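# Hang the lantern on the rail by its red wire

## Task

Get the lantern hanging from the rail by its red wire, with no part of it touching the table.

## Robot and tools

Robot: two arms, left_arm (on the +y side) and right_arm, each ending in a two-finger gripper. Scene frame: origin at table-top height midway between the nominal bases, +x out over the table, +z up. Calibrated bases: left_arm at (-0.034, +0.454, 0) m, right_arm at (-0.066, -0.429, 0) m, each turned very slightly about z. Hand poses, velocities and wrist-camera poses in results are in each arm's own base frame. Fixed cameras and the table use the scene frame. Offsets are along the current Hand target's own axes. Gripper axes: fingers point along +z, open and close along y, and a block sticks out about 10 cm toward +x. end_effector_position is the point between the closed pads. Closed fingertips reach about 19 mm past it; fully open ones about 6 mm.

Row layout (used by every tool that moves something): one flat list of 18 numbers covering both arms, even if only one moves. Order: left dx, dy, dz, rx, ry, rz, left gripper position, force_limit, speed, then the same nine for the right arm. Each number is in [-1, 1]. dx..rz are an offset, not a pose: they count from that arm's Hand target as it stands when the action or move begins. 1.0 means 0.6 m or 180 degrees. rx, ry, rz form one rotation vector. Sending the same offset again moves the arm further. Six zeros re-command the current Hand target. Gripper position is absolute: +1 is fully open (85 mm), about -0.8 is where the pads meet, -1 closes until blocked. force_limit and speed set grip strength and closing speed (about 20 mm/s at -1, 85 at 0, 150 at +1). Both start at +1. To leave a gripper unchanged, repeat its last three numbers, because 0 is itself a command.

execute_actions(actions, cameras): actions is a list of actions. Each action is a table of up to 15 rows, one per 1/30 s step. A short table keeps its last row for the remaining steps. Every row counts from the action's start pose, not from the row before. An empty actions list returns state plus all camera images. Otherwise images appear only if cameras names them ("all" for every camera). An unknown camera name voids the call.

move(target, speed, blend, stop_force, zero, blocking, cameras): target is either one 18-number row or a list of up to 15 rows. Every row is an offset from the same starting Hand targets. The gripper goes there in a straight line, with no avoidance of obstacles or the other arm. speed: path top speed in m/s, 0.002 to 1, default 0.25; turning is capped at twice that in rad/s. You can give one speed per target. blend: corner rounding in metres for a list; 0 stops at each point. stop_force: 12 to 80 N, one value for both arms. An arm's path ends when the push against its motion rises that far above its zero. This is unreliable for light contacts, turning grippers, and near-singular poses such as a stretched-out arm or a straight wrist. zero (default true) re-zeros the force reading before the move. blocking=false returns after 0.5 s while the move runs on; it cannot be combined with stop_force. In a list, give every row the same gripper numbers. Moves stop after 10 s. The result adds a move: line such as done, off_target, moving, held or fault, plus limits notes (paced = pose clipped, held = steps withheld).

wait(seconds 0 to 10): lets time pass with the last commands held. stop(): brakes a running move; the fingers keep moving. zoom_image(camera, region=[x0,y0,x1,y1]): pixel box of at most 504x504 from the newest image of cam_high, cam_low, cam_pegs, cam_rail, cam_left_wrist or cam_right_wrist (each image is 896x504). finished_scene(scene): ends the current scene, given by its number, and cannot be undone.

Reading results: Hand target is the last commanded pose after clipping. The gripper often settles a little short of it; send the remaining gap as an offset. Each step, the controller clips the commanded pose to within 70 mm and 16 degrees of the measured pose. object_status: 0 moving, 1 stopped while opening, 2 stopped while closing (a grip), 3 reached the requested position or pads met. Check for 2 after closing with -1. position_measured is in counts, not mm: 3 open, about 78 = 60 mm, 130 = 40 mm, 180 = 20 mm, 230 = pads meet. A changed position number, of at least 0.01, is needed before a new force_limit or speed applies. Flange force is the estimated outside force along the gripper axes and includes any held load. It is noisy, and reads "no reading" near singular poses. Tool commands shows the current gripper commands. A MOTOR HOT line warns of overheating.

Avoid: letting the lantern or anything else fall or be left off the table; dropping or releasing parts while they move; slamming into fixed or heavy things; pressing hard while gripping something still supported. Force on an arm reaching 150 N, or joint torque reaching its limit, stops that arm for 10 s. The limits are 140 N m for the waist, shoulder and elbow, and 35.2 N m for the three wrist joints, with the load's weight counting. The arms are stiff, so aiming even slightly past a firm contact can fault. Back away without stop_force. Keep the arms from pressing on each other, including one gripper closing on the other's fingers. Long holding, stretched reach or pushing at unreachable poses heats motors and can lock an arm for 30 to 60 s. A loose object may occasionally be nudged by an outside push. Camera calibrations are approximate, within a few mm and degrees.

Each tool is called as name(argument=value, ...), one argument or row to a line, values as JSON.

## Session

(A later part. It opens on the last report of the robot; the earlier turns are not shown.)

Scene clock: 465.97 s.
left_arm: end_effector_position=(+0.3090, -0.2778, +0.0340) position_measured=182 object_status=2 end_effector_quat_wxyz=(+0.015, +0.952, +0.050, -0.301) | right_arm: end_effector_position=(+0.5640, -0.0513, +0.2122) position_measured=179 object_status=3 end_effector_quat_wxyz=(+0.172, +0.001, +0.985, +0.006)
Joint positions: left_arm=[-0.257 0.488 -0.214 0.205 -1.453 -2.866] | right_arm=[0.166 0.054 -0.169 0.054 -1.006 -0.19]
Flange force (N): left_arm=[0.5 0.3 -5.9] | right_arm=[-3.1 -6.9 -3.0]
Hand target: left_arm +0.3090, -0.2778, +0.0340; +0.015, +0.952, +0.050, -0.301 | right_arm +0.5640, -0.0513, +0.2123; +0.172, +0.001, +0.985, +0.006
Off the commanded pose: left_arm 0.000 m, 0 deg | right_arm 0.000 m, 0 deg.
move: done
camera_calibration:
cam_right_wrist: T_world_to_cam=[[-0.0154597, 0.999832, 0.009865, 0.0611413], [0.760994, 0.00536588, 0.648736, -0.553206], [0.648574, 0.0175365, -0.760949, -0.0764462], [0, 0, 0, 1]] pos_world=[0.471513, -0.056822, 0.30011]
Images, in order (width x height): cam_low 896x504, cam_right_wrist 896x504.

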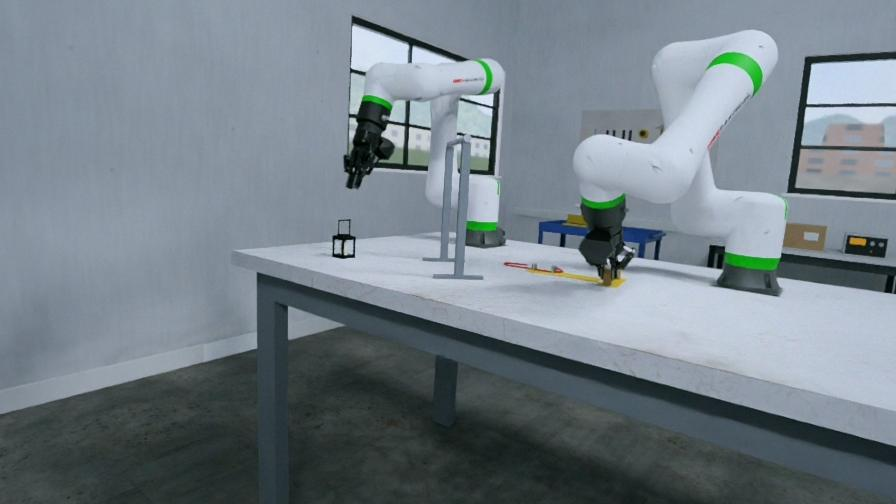

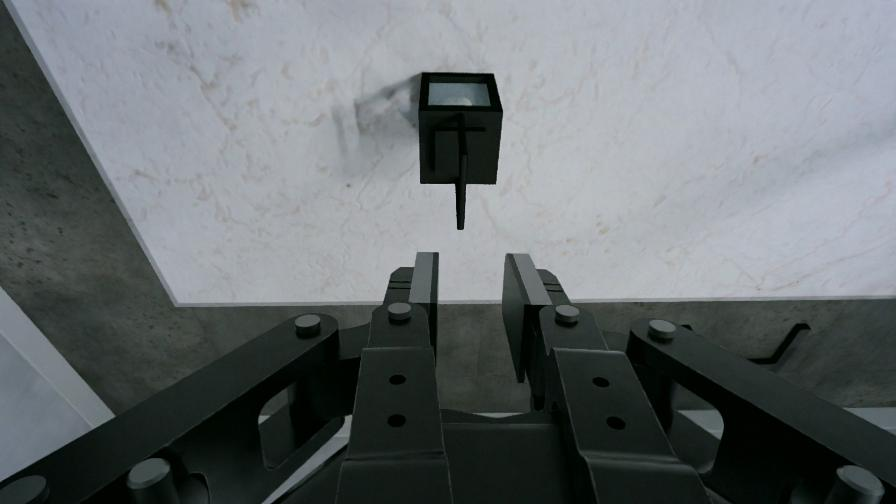

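move(
  target=[
    [0,0,0,0,0,0,-1,0,-0.8,-0.1457,0.0053,-0.4045,0,0,0,-0.4,-0.6,-1],
    [0,0,0,0,0,0,-1,0,-0.8,0.265,0.735,-0.543,-0.0954,0.0822,-0.5411,-0.4,-0.6,-1],
    [0,0,0,0,0,0,-1,0,-0.8,0.4515,0.7285,-0.0253,-0.0954,0.0822,-0.5411,-0.4,-0.6,-1],
  ],
  speed=[0.3,0.4,0.3],
  blend=[0.04,0.03,0],
  cameras=["cam_right_wrist","cam_pegs","cam_low"],
)

Scene clock: 487.73 s.
left_arm: end_effector_position=(+0.3090, -0.2778, +0.0340) position_measured=182 object_status=2 end_effector_quat_wxyz=(+0.015, +0.952, +0.050, -0.301) | right_arm: end_effector_position=(+0.3040, +0.3867, +0.1400) position_measured=179 object_status=3 end_effector_quat_wxyz=(-0.003, +0.758, -0.653, -0.005)
Joint positions: left_arm=[-0.257 0.488 -0.214 0.205 -1.453 -2.866] | right_arm=[1.167 0.159 -0.164 -0.008 -1.239 0.555]
Flange force (N): left_arm=[1.2 0.9 -6.2] | right_arm=[2.9 -5.7 -3.3]
Hand target: left_arm +0.3090, -0.2778, +0.0340; +0.015, +0.952, +0.050, -0.301 | right_arm +0.3040, +0.3867, +0.1399; -0.003, +0.758, -0.653, -0.005
Off the commanded pose: left_arm 0.000 m, 0 deg | right_arm 0.000 m, 0 deg.
move: done
camera_calibration:
cam_right_wrist: T_world_to_cam=[[-0.9866, -0.163056, 0.00573446, 0.365428], [-0.149807, 0.919237, 0.364088, -0.34749], [-0.0646383, 0.358351, -0.931347, 0.138448], [0, 0, 0, 1]] pos_world=[0.317424, 0.329398, 0.253365]
Images, in order (width x height): cam_low 896x504, cam_pegs 896x504, cam_right_wrist 896x504.

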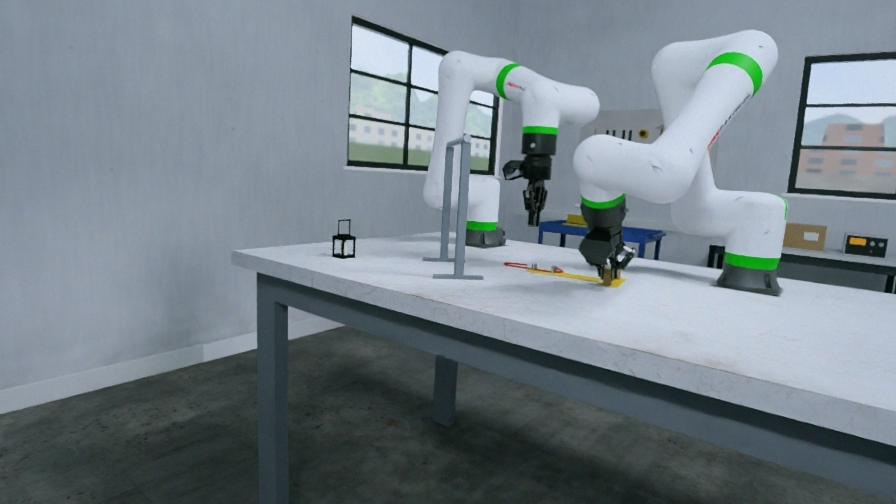

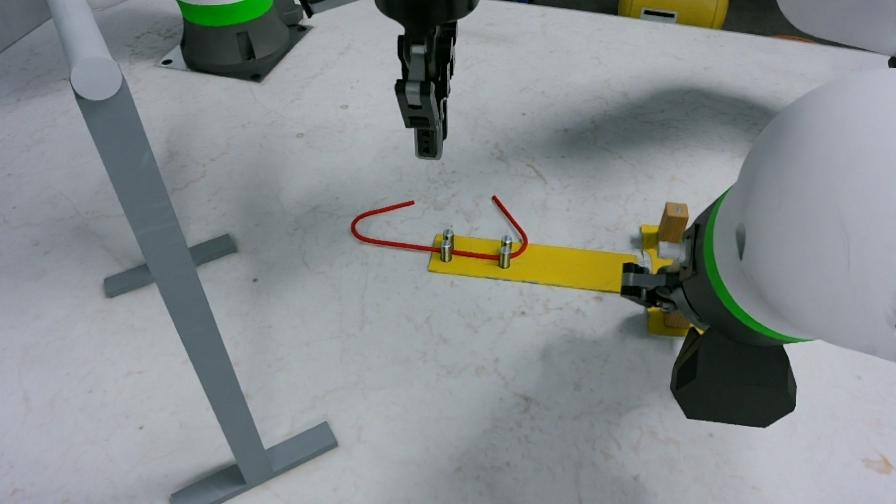

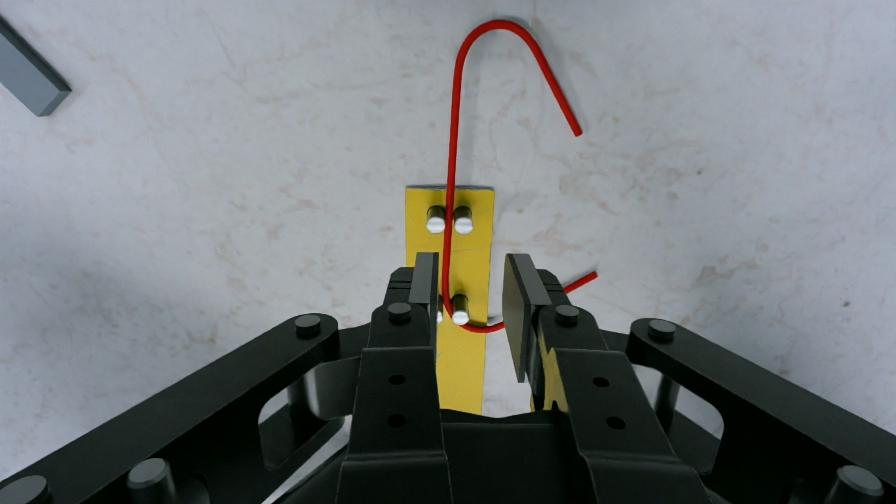

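move(
  target=[
    [0,0,0,0,0,0,-1,0,-0.8,0.0067,-0.0042,0.11,0,0,0,-0.4,-0.6,-1],
    [0,0,0,0,0,0,-1,0,-0.8,0.0067,-0.0042,0.1947,0,0,0,-0.4,-0.6,-1],
    [0,0,0,0,0,0,-1,0,-0.8,0.0067,-0.0042,0.1947,0,0,0,-1,0,-0.8],
  ],
  speed=[0.2,0.06,0.1],
  blend=[0.01,0,0],
  cameras=["cam_right_wrist","cam_pegs"],
)

zoom_image(
  camera="cam_pegs",
  region=[340, 180, 640, 310],
)

Scene clock: 499.40 s.
left_arm: end_effector_position=(+0.3089, -0.2779, +0.0340) position_measured=182 object_status=2 end_effector_quat_wxyz=(+0.015, +0.952, +0.050, -0.301) | right_arm: end_effector_position=(+0.3066, +0.3844, +0.0230) position_measured=225 object_status=0 end_effector_quat_wxyz=(-0.003, +0.758, -0.653, -0.005)
Joint positions: left_arm=[-0.257 0.488 -0.214 0.205 -1.453 -2.866] | right_arm=[1.16 0.29 -0.307 -0.01 -0.966 0.565]
Flange force (N): left_arm=[-3.1 2.6 -1.1] | right_arm=[0.4 -10.6 -3.5]
Hand target: left_arm +0.3090, -0.2778, +0.0340; +0.015, +0.952, +0.050, -0.301 | right_arm +0.3066, +0.3844, +0.0230; -0.003, +0.758, -0.653, -0.005
Off the commanded pose: left_arm 0.000 m, 0 deg | right_arm 0.000 m, 0 deg.
move: done
camera_calibration:
cam_right_wrist: T_world_to_cam=[[-0.986608, -0.163002, 0.00586298, 0.368257], [-0.149707, 0.919235, 0.364136, -0.302426], [-0.0647442, 0.358382, -0.931327, 0.0304948], [0, 0, 0, 1]] pos_world=[0.320024, 0.327098, 0.136366]
Images, in order (width x height): cam_pegs 896x504, cam_right_wrist 896x504.

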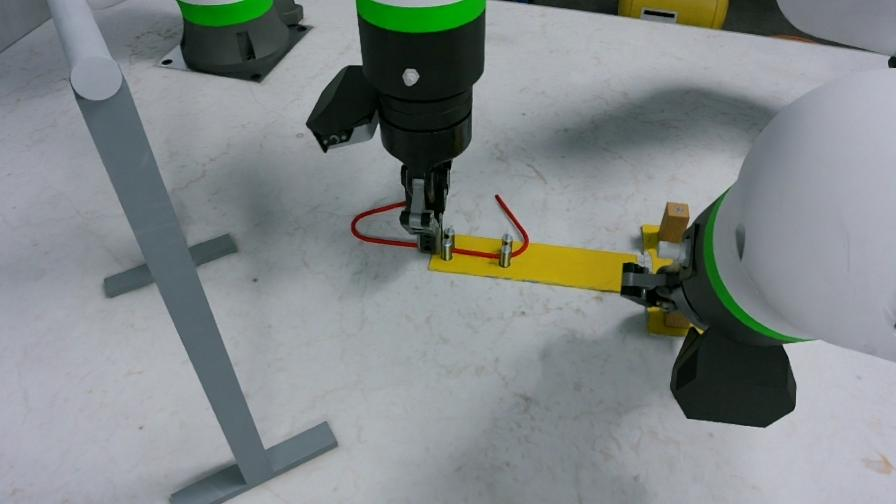

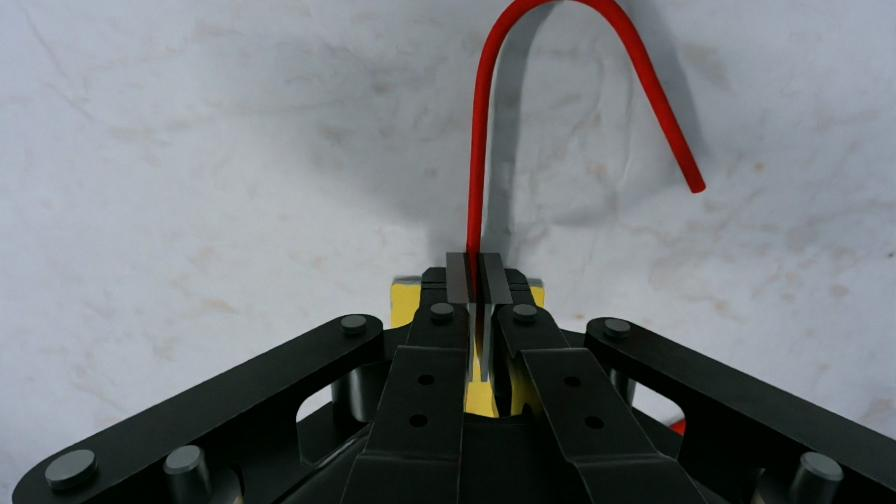

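Scaled by 1.680.

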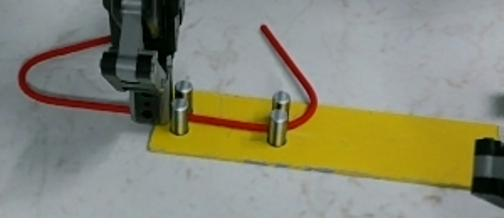

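move(
  target=[0,0,0,0,0,0,-1,0,-0.8,0,0,-0.1167,0,0,0,-1,0,-0.8],
  speed=0.05,
  cameras=["cam_right_wrist","cam_pegs"],
)

zoom_image(
  camera="cam_pegs",
  region=[320, 150, 640, 310],
)

Scene clock: 503.50 s.
left_arm: end_effector_position=(+0.3090, -0.2778, +0.0340) position_measured=182 object_status=2 end_effector_quat_wxyz=(+0.015, +0.952, +0.050, -0.301) | right_arm: end_effector_position=(+0.3069, +0.3836, +0.0930) position_measured=225 object_status=2 end_effector_quat_wxyz=(-0.003, +0.758, -0.653, -0.005)
Joint positions: left_arm=[-0.257 0.488 -0.214 0.205 -1.453 -2.866] | right_arm=[1.158 0.201 -0.232 -0.009 -1.129 0.565]
Flange force (N): left_arm=[-2.3 -0.2 -3.4] | right_arm=[2.9 -5.7 -2.7]
Hand target: left_arm +0.3090, -0.2778, +0.0340; +0.015, +0.952, +0.050, -0.301 | right_arm +0.3069, +0.3836, +0.0930; -0.003, +0.758, -0.653, -0.005
Off the commanded pose: left_arm 0.000 m, 0 deg | right_arm 0.000 m, 0 deg.
move: done
camera_calibration:
cam_right_wrist: T_world_to_cam=[[-0.986616, -0.162956, 0.00579199, 0.368014], [-0.149699, 0.919289, 0.364002, -0.327164], [-0.0646409, 0.358263, -0.93138, 0.0961026], [0, 0, 0, 1]] pos_world=[0.320324, 0.326298, 0.206465]
Images, in order (width x height): cam_pegs 896x504, cam_right_wrist 896x504.

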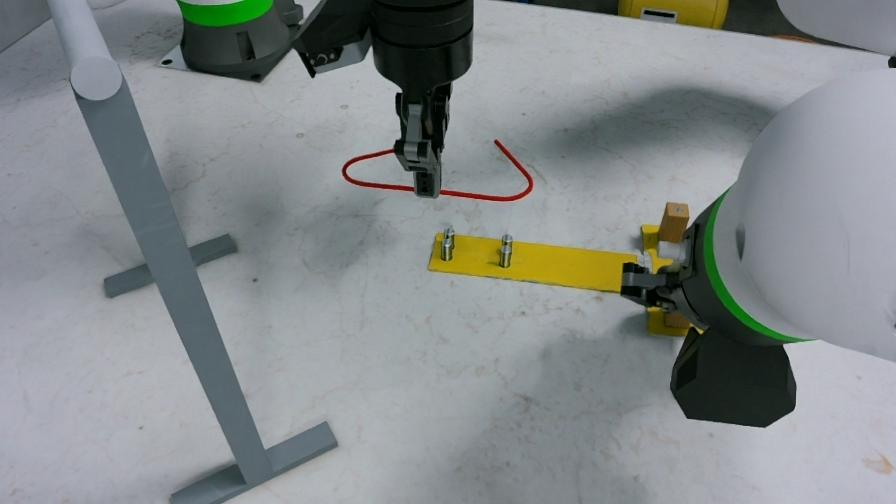

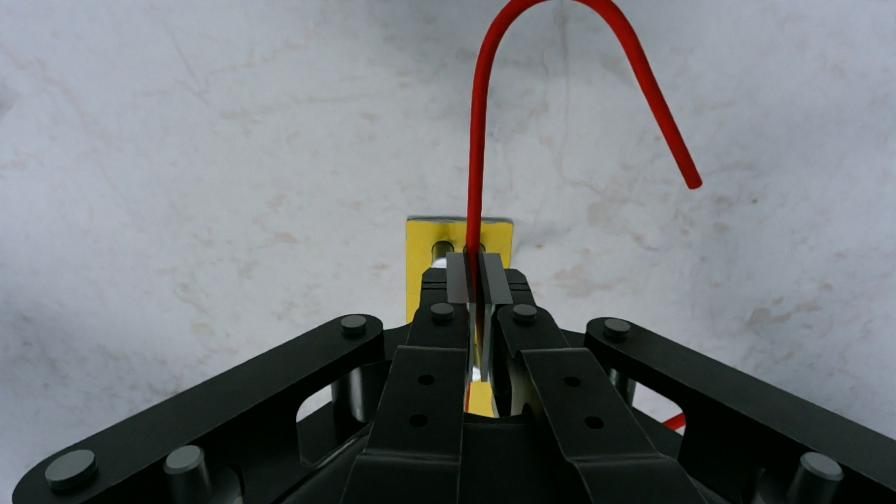

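Scaled by 1.575.

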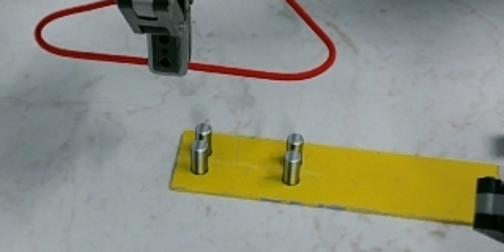

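move(
  target=[
    [0,0,0,0,0,0,0,0,-0.8,0,0,-0.628,0,0,0,-1,0,-0.8],
    [0,0,-0.2,0,0,0,0,0,-0.8,0.648,-0.2278,-0.628,0,0,-0.4528,-1,0,-0.8],
  ],
  speed=[0.25,0.3],
  blend=[0,0],
  cameras=["cam_right_wrist","cam_rail","cam_high"],
)

Scene clock: 538.87 s.
left_arm: end_effector_position=(+0.3776, -0.2708, +0.1321) position_measured=129 object_status=3 end_effector_quat_wxyz=(+0.015, +0.952, +0.050, -0.301) | right_arm: end_effector_position=(+0.5010, +0.0151, +0.4649) position_measured=225 object_status=2 end_effector_quat_wxyz=(-0.006, +1.000, +0.000, -0.002)
Joint positions: left_arm=[-0.215 0.5 0.072 0.183 -1.729 -2.848] | right_arm=[0.285 0.252 0.727 -0.013 -2.047 2.851]
Flange force (N): left_arm=[1.9 0.0 -0.3] | right_arm=[2.1 5.9 -3.5]
Hand target: left_arm +0.3776, -0.2708, +0.1322; +0.015, +0.952, +0.050, -0.301 | right_arm +0.5010, +0.0150, +0.4649; -0.006, +1.000, +0.000, -0.002
Off the commanded pose: left_arm 0.000 m, 0 deg | right_arm 0.000 m, 0 deg.
move: done
camera_calibration:
cam_right_wrist: T_world_to_cam=[[0.0153404, -0.999854, -0.00755489, 0.0141233], [-0.934119, -0.017026, 0.356555, 0.315875], [-0.356631, 0.00158747, -0.934244, 0.739961], [0, 0, 0, 1]] pos_world=[0.558741, 0.0183246, 0.578784]
Images, in order (width x height): cam_high 896x504, cam_rail 896x504, cam_right_wrist 896x504.

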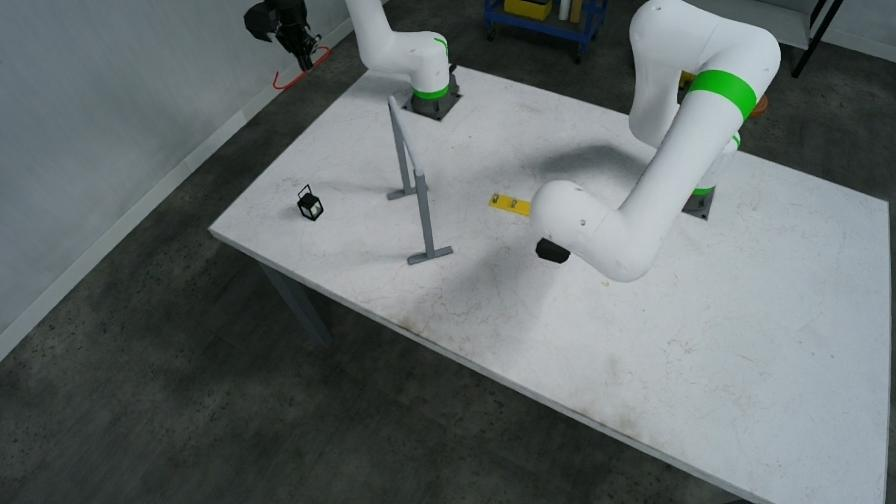

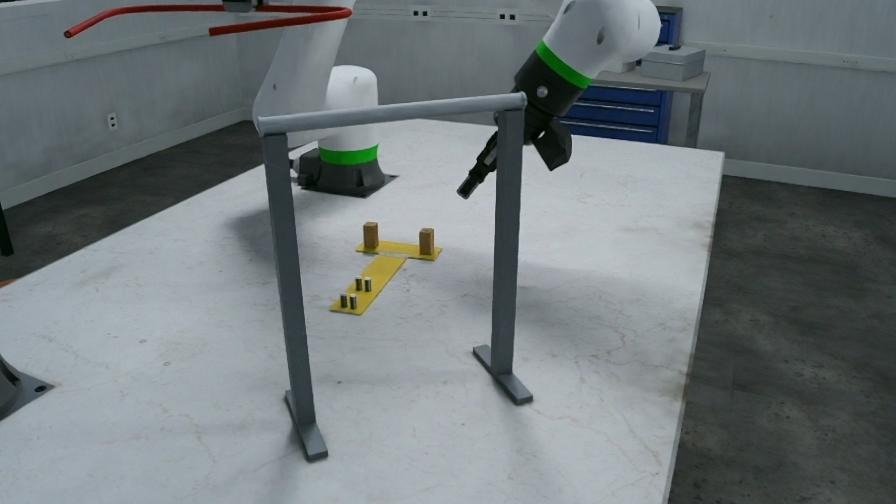

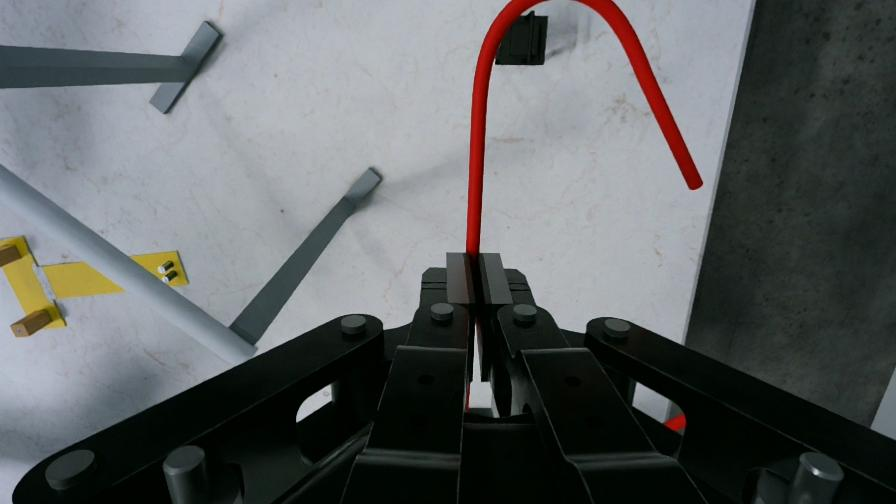

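move(
  target=[
    [0,0,0,0,0,0,0,0,-0.8,-0.018,-0.0267,0.1,0,0.25,0,-1,0,-0.8],
    [0,0,0,0,0,0,0,0,-0.8,-0.018,-0.0267,0.2417,0.0959,0.4934,0.0959,-1,0,-0.8],
  ],
  speed=[0.25,0.25],
  blend=[0.03,0],
  cameras=["all"],
)

Scene clock: 551.23 s.
left_arm: end_effector_position=(+0.3776, -0.2708, +0.1322) position_measured=129 object_status=3 end_effector_quat_wxyz=(+0.015, +0.952, +0.050, -0.301) | right_arm: end_effector_position=(+0.4900, +0.0337, +0.3200) position_measured=225 object_status=2 end_effector_quat_wxyz=(-0.082, +0.674, -0.195, +0.708)
Joint positions: left_arm=[-0.215 0.5 0.072 0.183 -1.729 -2.848] | right_arm=[-0.251 -0.555 -1.034 3.317 -0.502 -0.552]
Flange force (N): left_arm=[2.3 -0.1 -0.3] | right_arm=no reading
Hand target: left_arm +0.3776, -0.2708, +0.1322; +0.015, +0.952, +0.050, -0.301 | right_arm +0.4897, +0.0327, +0.3201; -0.139, +0.695, -0.139, +0.692
Off the commanded pose: left_arm 0.000 m, 0 deg | right_arm 0.001 m, 10 deg.
joint sent to its limit (right arm) — joint 4 (forearm roll), upper limit. The joint targets are off in orientation, not in position.
move: off_target (right_arm); limits=paced
camera_calibration:
cam_left_wrist: T_world_to_cam=[[0.123725, -0.992315, 0.00163843, -0.309811], [-0.584104, -0.0714932, 0.808524, 0.116601], [-0.802194, -0.100992, -0.58846, 0.485373], [0, 0, 0, 1]] pos_world=[0.495802, -0.250075, 0.191856]
cam_right_wrist: T_world_to_cam=[[-0.151989, -0.915728, -0.371942, 0.227612], [-0.276424, 0.40068, -0.873525, 0.414903], [0.948941, -0.0299529, -0.314028, -0.236462], [0, 0, 0, 1]] pos_world=[0.373672, 0.0351049, 0.372831]

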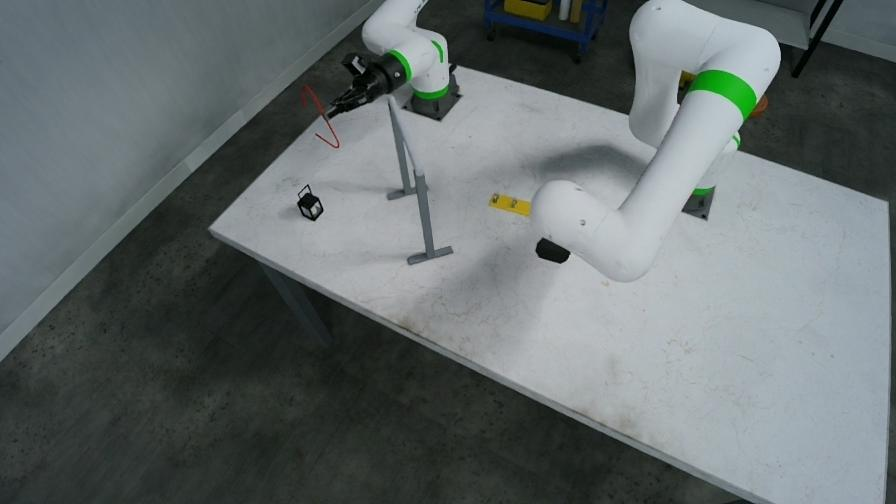

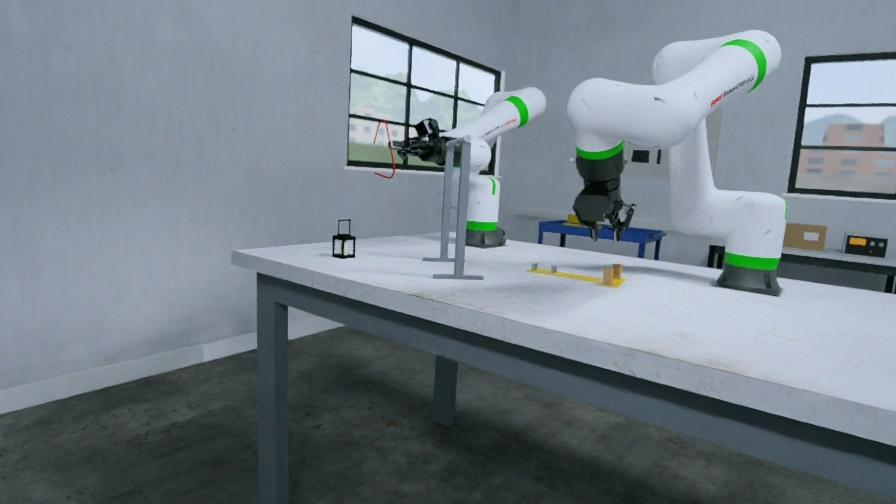

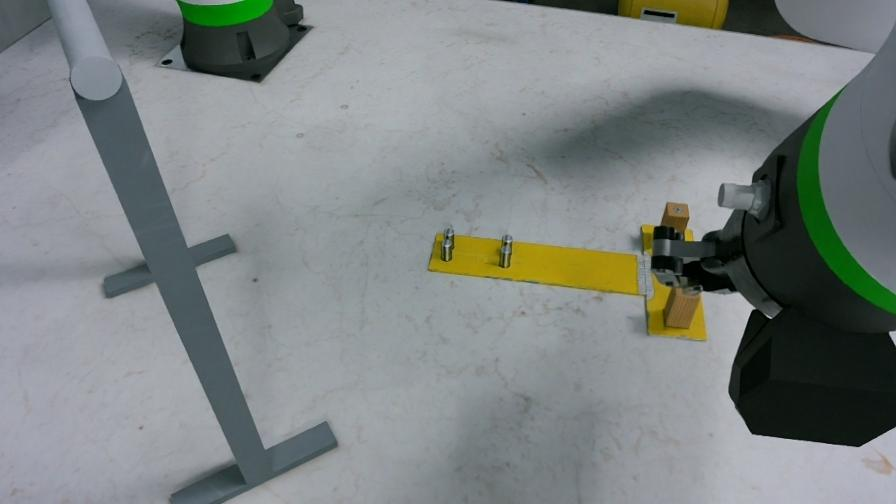

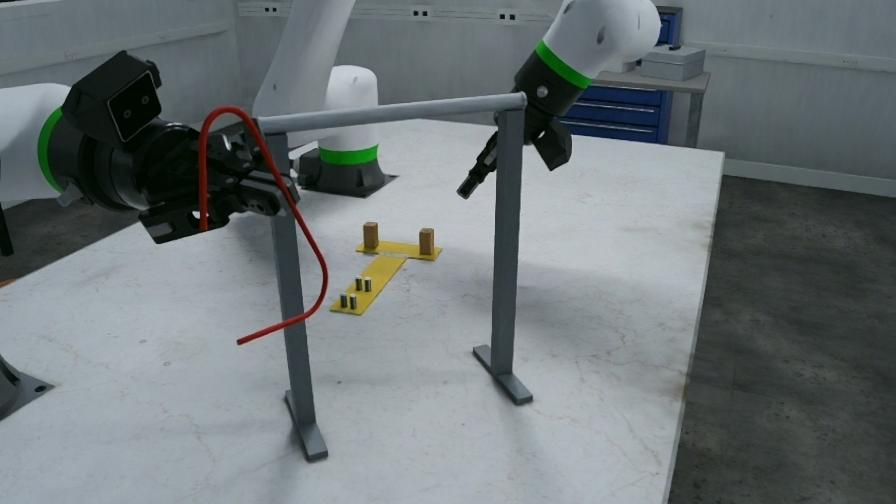

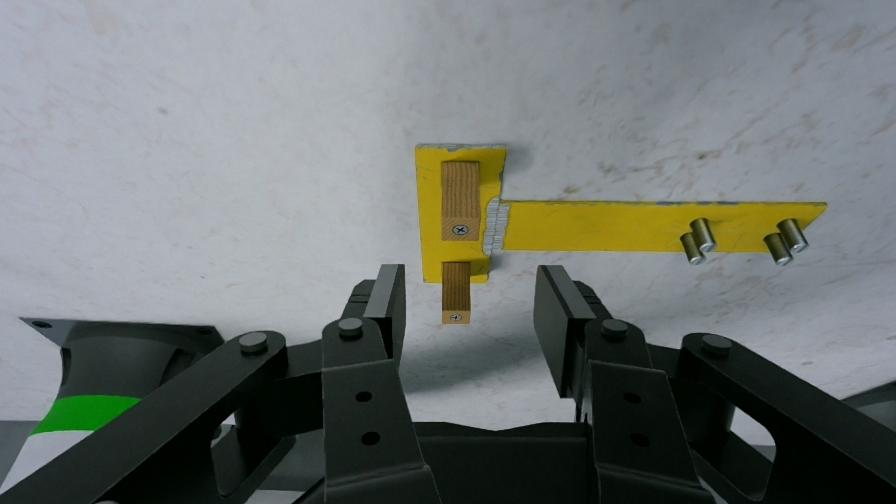

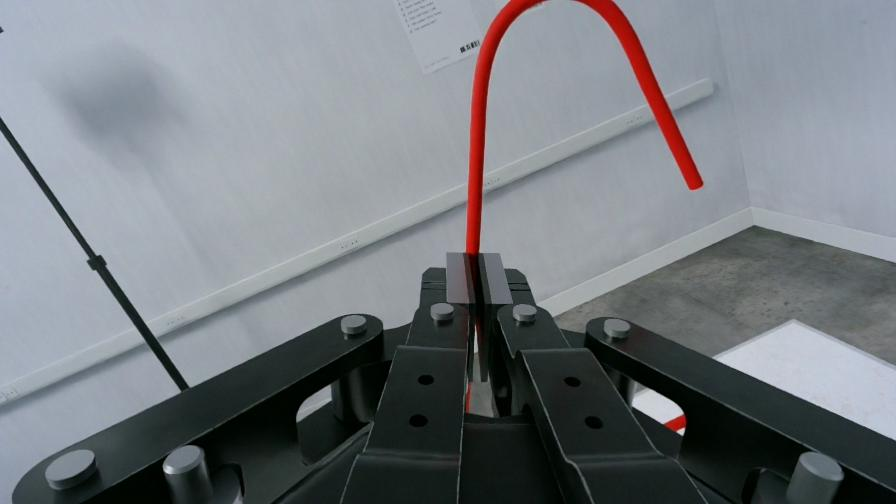

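move(
  target=[0,0,0,0,0,0,0,0,-0.8,-0.1082,0.0438,0.1938,-0.0616,0.0267,-0.0036,-1,0,-0.8],
  speed=0.15,
  cameras=["cam_right_wrist","cam_rail","cam_low","cam_high"],
)

zoom_image(
  camera="cam_low",
  region=[290, 130, 450, 270],
)

zoom_image(
  camera="cam_high",
  region=[250, 60, 430, 230],
)

Scene clock: 596.50 s.
left_arm: end_effector_position=(+0.3776, -0.2708, +0.1322) position_measured=129 object_status=3 end_effector_quat_wxyz=(+0.015, +0.952, +0.050, -0.301) | right_arm: end_effector_position=(+0.6057, +0.0335, +0.2497) position_measured=225 object_status=2 end_effector_quat_wxyz=(-0.061, +0.676, -0.207, +0.705)
Joint positions: left_arm=[-0.215 0.5 0.072 0.183 -1.729 -2.848] | right_arm=[-0.102 0.074 -0.893 3.01 -0.972 -0.309]
Flange force (N): left_arm=[2.6 -0.2 -0.3] | right_arm=[6.2 9.1 0.4]
Hand target: left_arm +0.3776, -0.2708, +0.1322; +0.015, +0.952, +0.050, -0.301 | right_arm +0.6057, +0.0335, +0.2497; -0.061, +0.676, -0.207, +0.705
Off the commanded pose: left_arm 0.000 m, 0 deg | right_arm 0.000 m, 0 deg.
move: done
camera_calibration:
cam_right_wrist: T_world_to_cam=[[-0.198755, -0.911483, -0.360132, 0.244002], [-0.273965, 0.404487, -0.872544, 0.383658], [0.940978, -0.0747595, -0.330108, -0.357991], [0, 0, 0, 1]] pos_world=[0.490467, 0.0404558, 0.304456]
Images, in order (width x height): cam_high 896x504, cam_low 896x504, cam_rail 896x504, cam_right_wrist 896x504.

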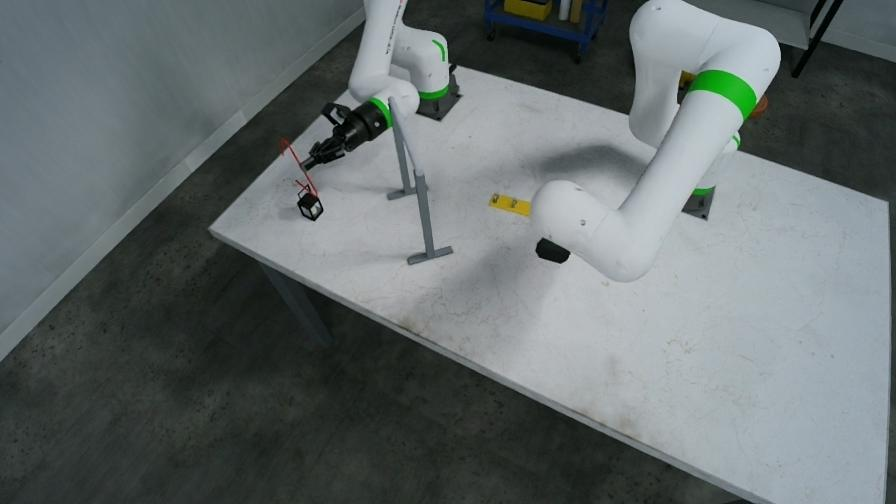

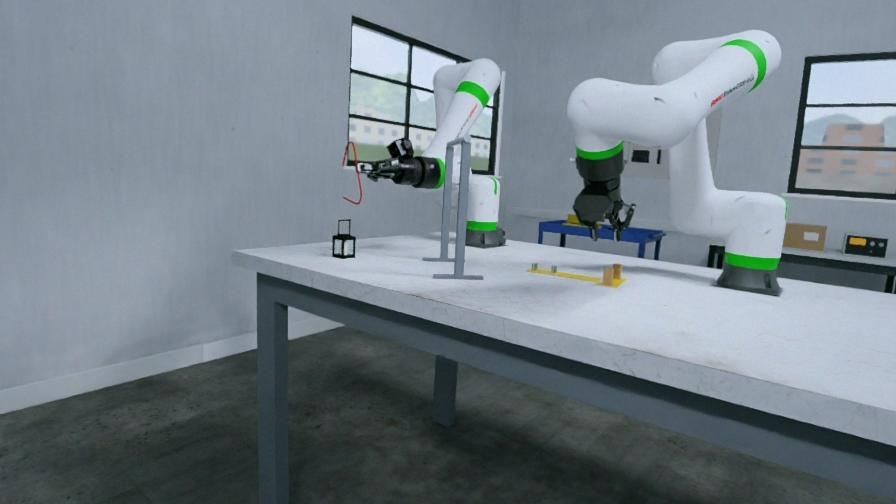

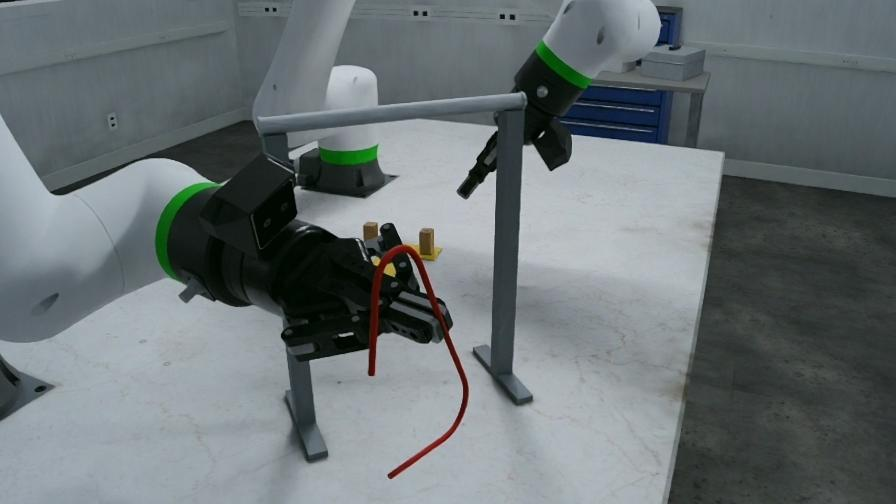

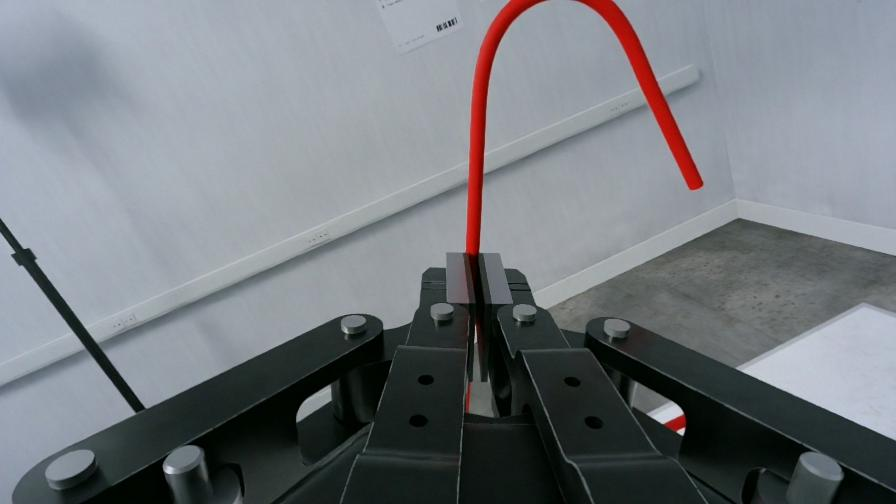

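Scaled by 3.150.

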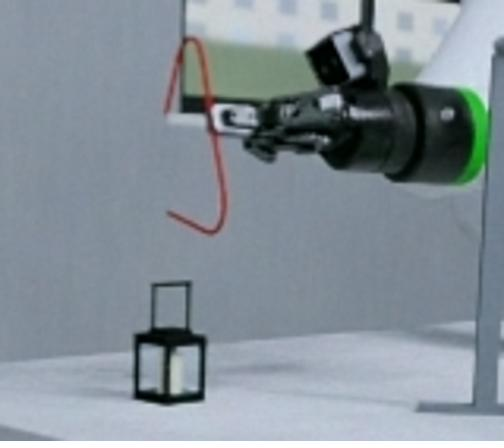

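Scaled by 2.800.

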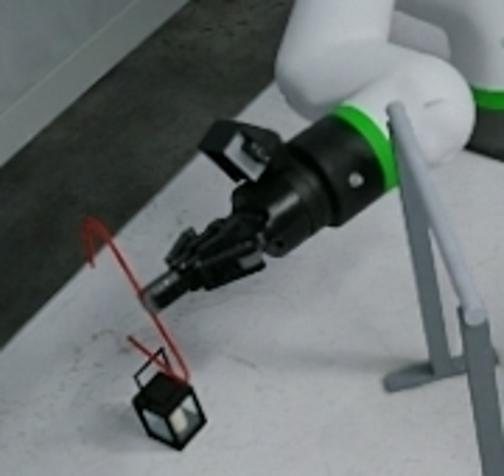

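move(
  target=[0,0,0,0,0,0,0,0,-0.8,-0.12,0.0485,0,0,0,0,-1,0,-0.8],
  speed=0.12,
  cameras=["cam_rail","cam_low","cam_high"],
)

zoom_image(
  camera="cam_low",
  region=[300, 170, 420, 270],
)

zoom_image(
  camera="cam_high",
  region=[270, 120, 380, 230],
)

Scene clock: 601.20 s.
left_arm: end_effector_position=(+0.3776, -0.2708, +0.1322) position_measured=129 object_status=3 end_effector_quat_wxyz=(+0.015, +0.952, +0.050, -0.301) | right_arm: end_effector_position=(+0.6057, +0.0334, +0.1720) position_measured=225 object_status=2 end_effector_quat_wxyz=(-0.061, +0.676, -0.207, +0.705)
Joint positions: left_arm=[-0.215 0.5 0.072 0.183 -1.729 -2.848] | right_arm=[-0.103 0.33 -0.905 3.028 -1.237 -0.346]
Flange force (N): left_arm=[2.5 0.1 -0.3] | right_arm=[5.4 8.6 0.9]
Hand target: left_arm +0.3776, -0.2708, +0.1322; +0.015, +0.952, +0.050, -0.301 | right_arm +0.6057, +0.0334, +0.1720; -0.061, +0.676, -0.207, +0.705
Off the commanded pose: left_arm 0.000 m, 0 deg | right_arm 0.000 m, 0 deg.
move: done
Images, in order (width x height): cam_high 896x504, cam_low 896x504, cam_rail 896x504.

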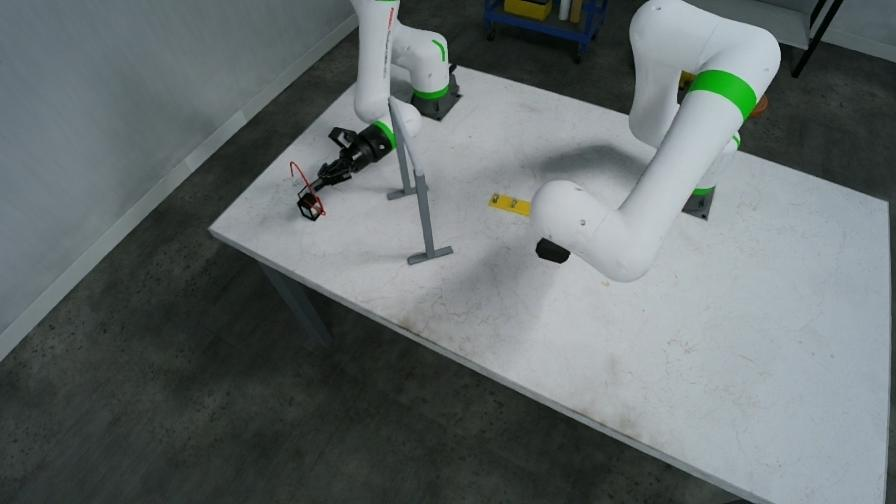

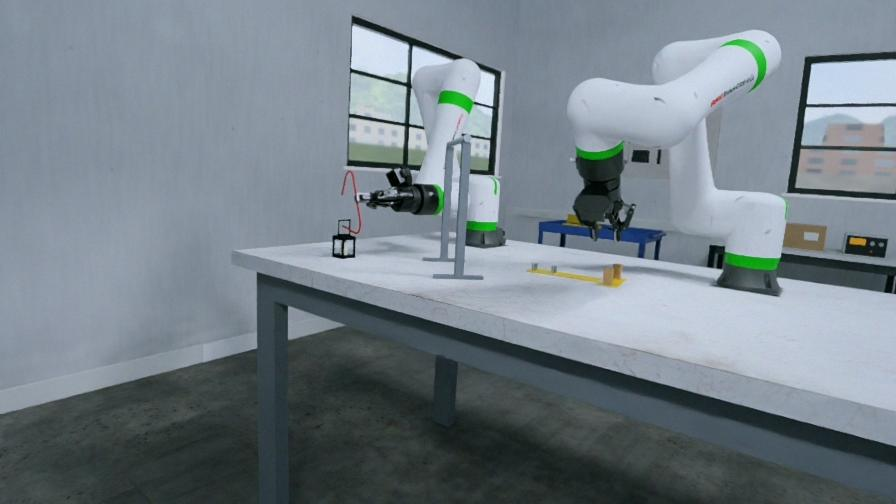

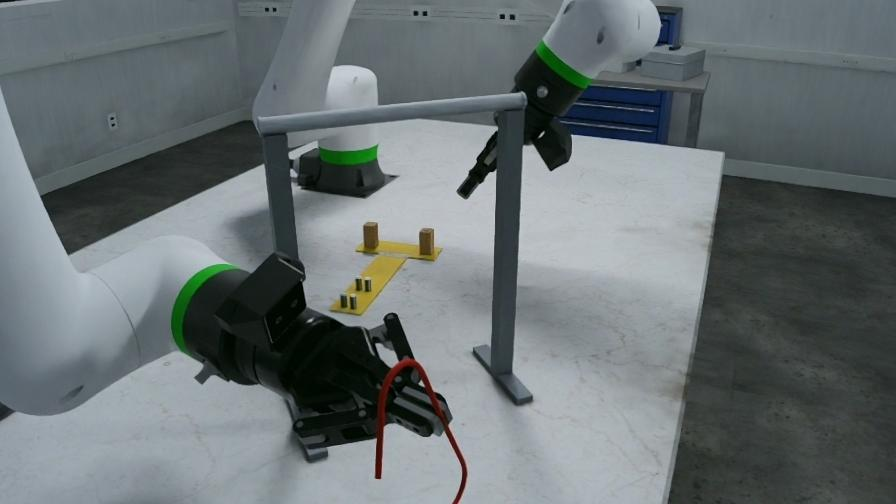

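Scaled by 4.200.

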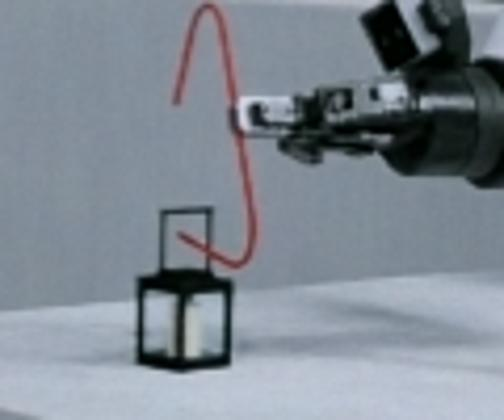

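Scaled by 4.582.

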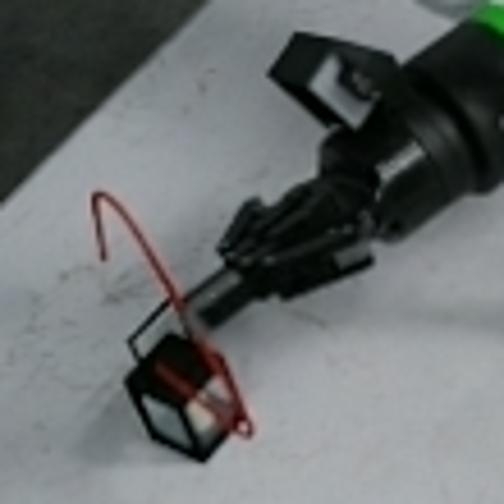

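move(
  target=[0,0,0,0,0,0,0,0,-0.8,0.0016,0.004,-0.0204,0,0,0,-1,0,-0.8],
  speed=0.06,
  cameras=["cam_low","cam_high"],
)

zoom_image(
  camera="cam_low",
  region=[310, 200, 390, 265],
)

zoom_image(
  camera="cam_high",
  region=[280, 150, 350, 230],
)

Scene clock: 630.23 s.
left_arm: end_effector_position=(+0.3776, -0.2708, +0.1322) position_measured=129 object_status=3 end_effector_quat_wxyz=(+0.015, +0.952, +0.050, -0.301) | right_arm: end_effector_position=(+0.5932, +0.0334, +0.1720) position_measured=225 object_status=2 end_effector_quat_wxyz=(-0.061, +0.676, -0.207, +0.705)
Joint positions: left_arm=[-0.215 0.5 0.072 0.183 -1.729 -2.848] | right_arm=[-0.108 0.312 -0.936 3.033 -1.251 -0.349]
Flange force (N): left_arm=[2.4 0.0 -0.1] | right_arm=[6.7 10.0 0.5]
Hand target: left_arm +0.3776, -0.2708, +0.1322; +0.015, +0.952, +0.050, -0.301 | right_arm +0.5932, +0.0334, +0.1720; -0.061, +0.676, -0.207, +0.705
Off the commanded pose: left_arm 0.000 m, 0 deg | right_arm 0.000 m, 0 deg.
move: done
Images, in order (width x height): cam_high 896x504, cam_low 896x504.

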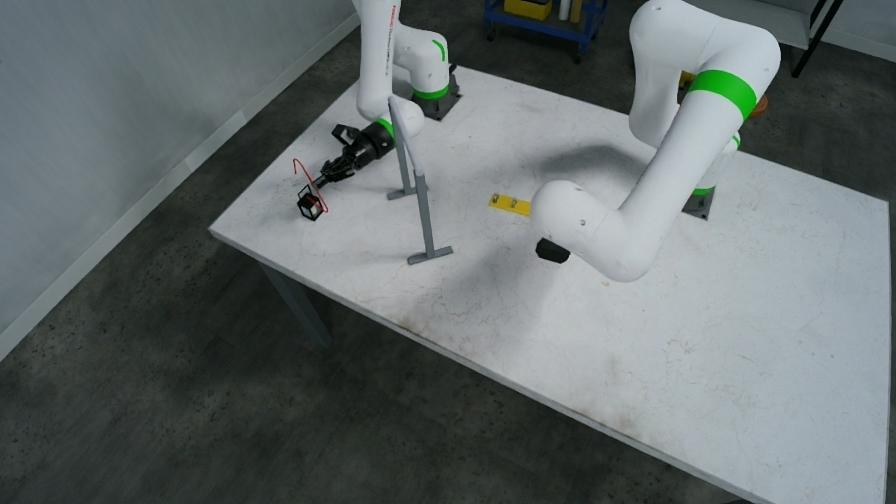

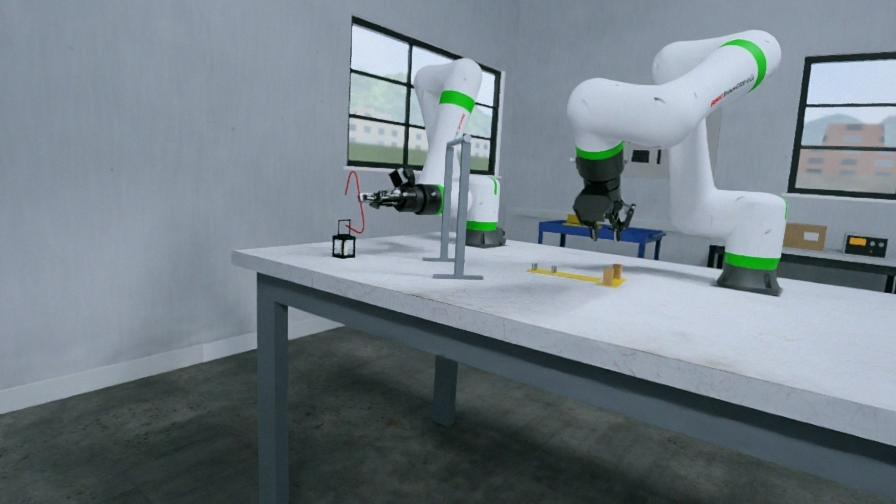

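Scaled by 6.300.

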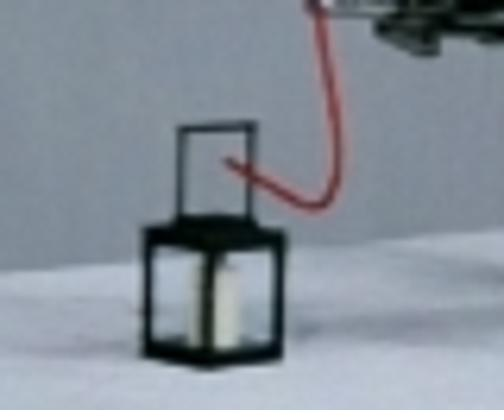

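Scaled by 6.300.

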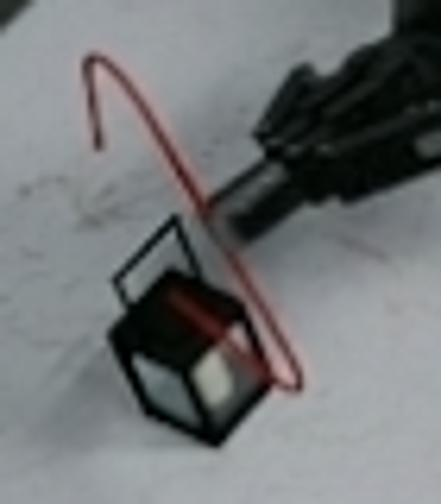

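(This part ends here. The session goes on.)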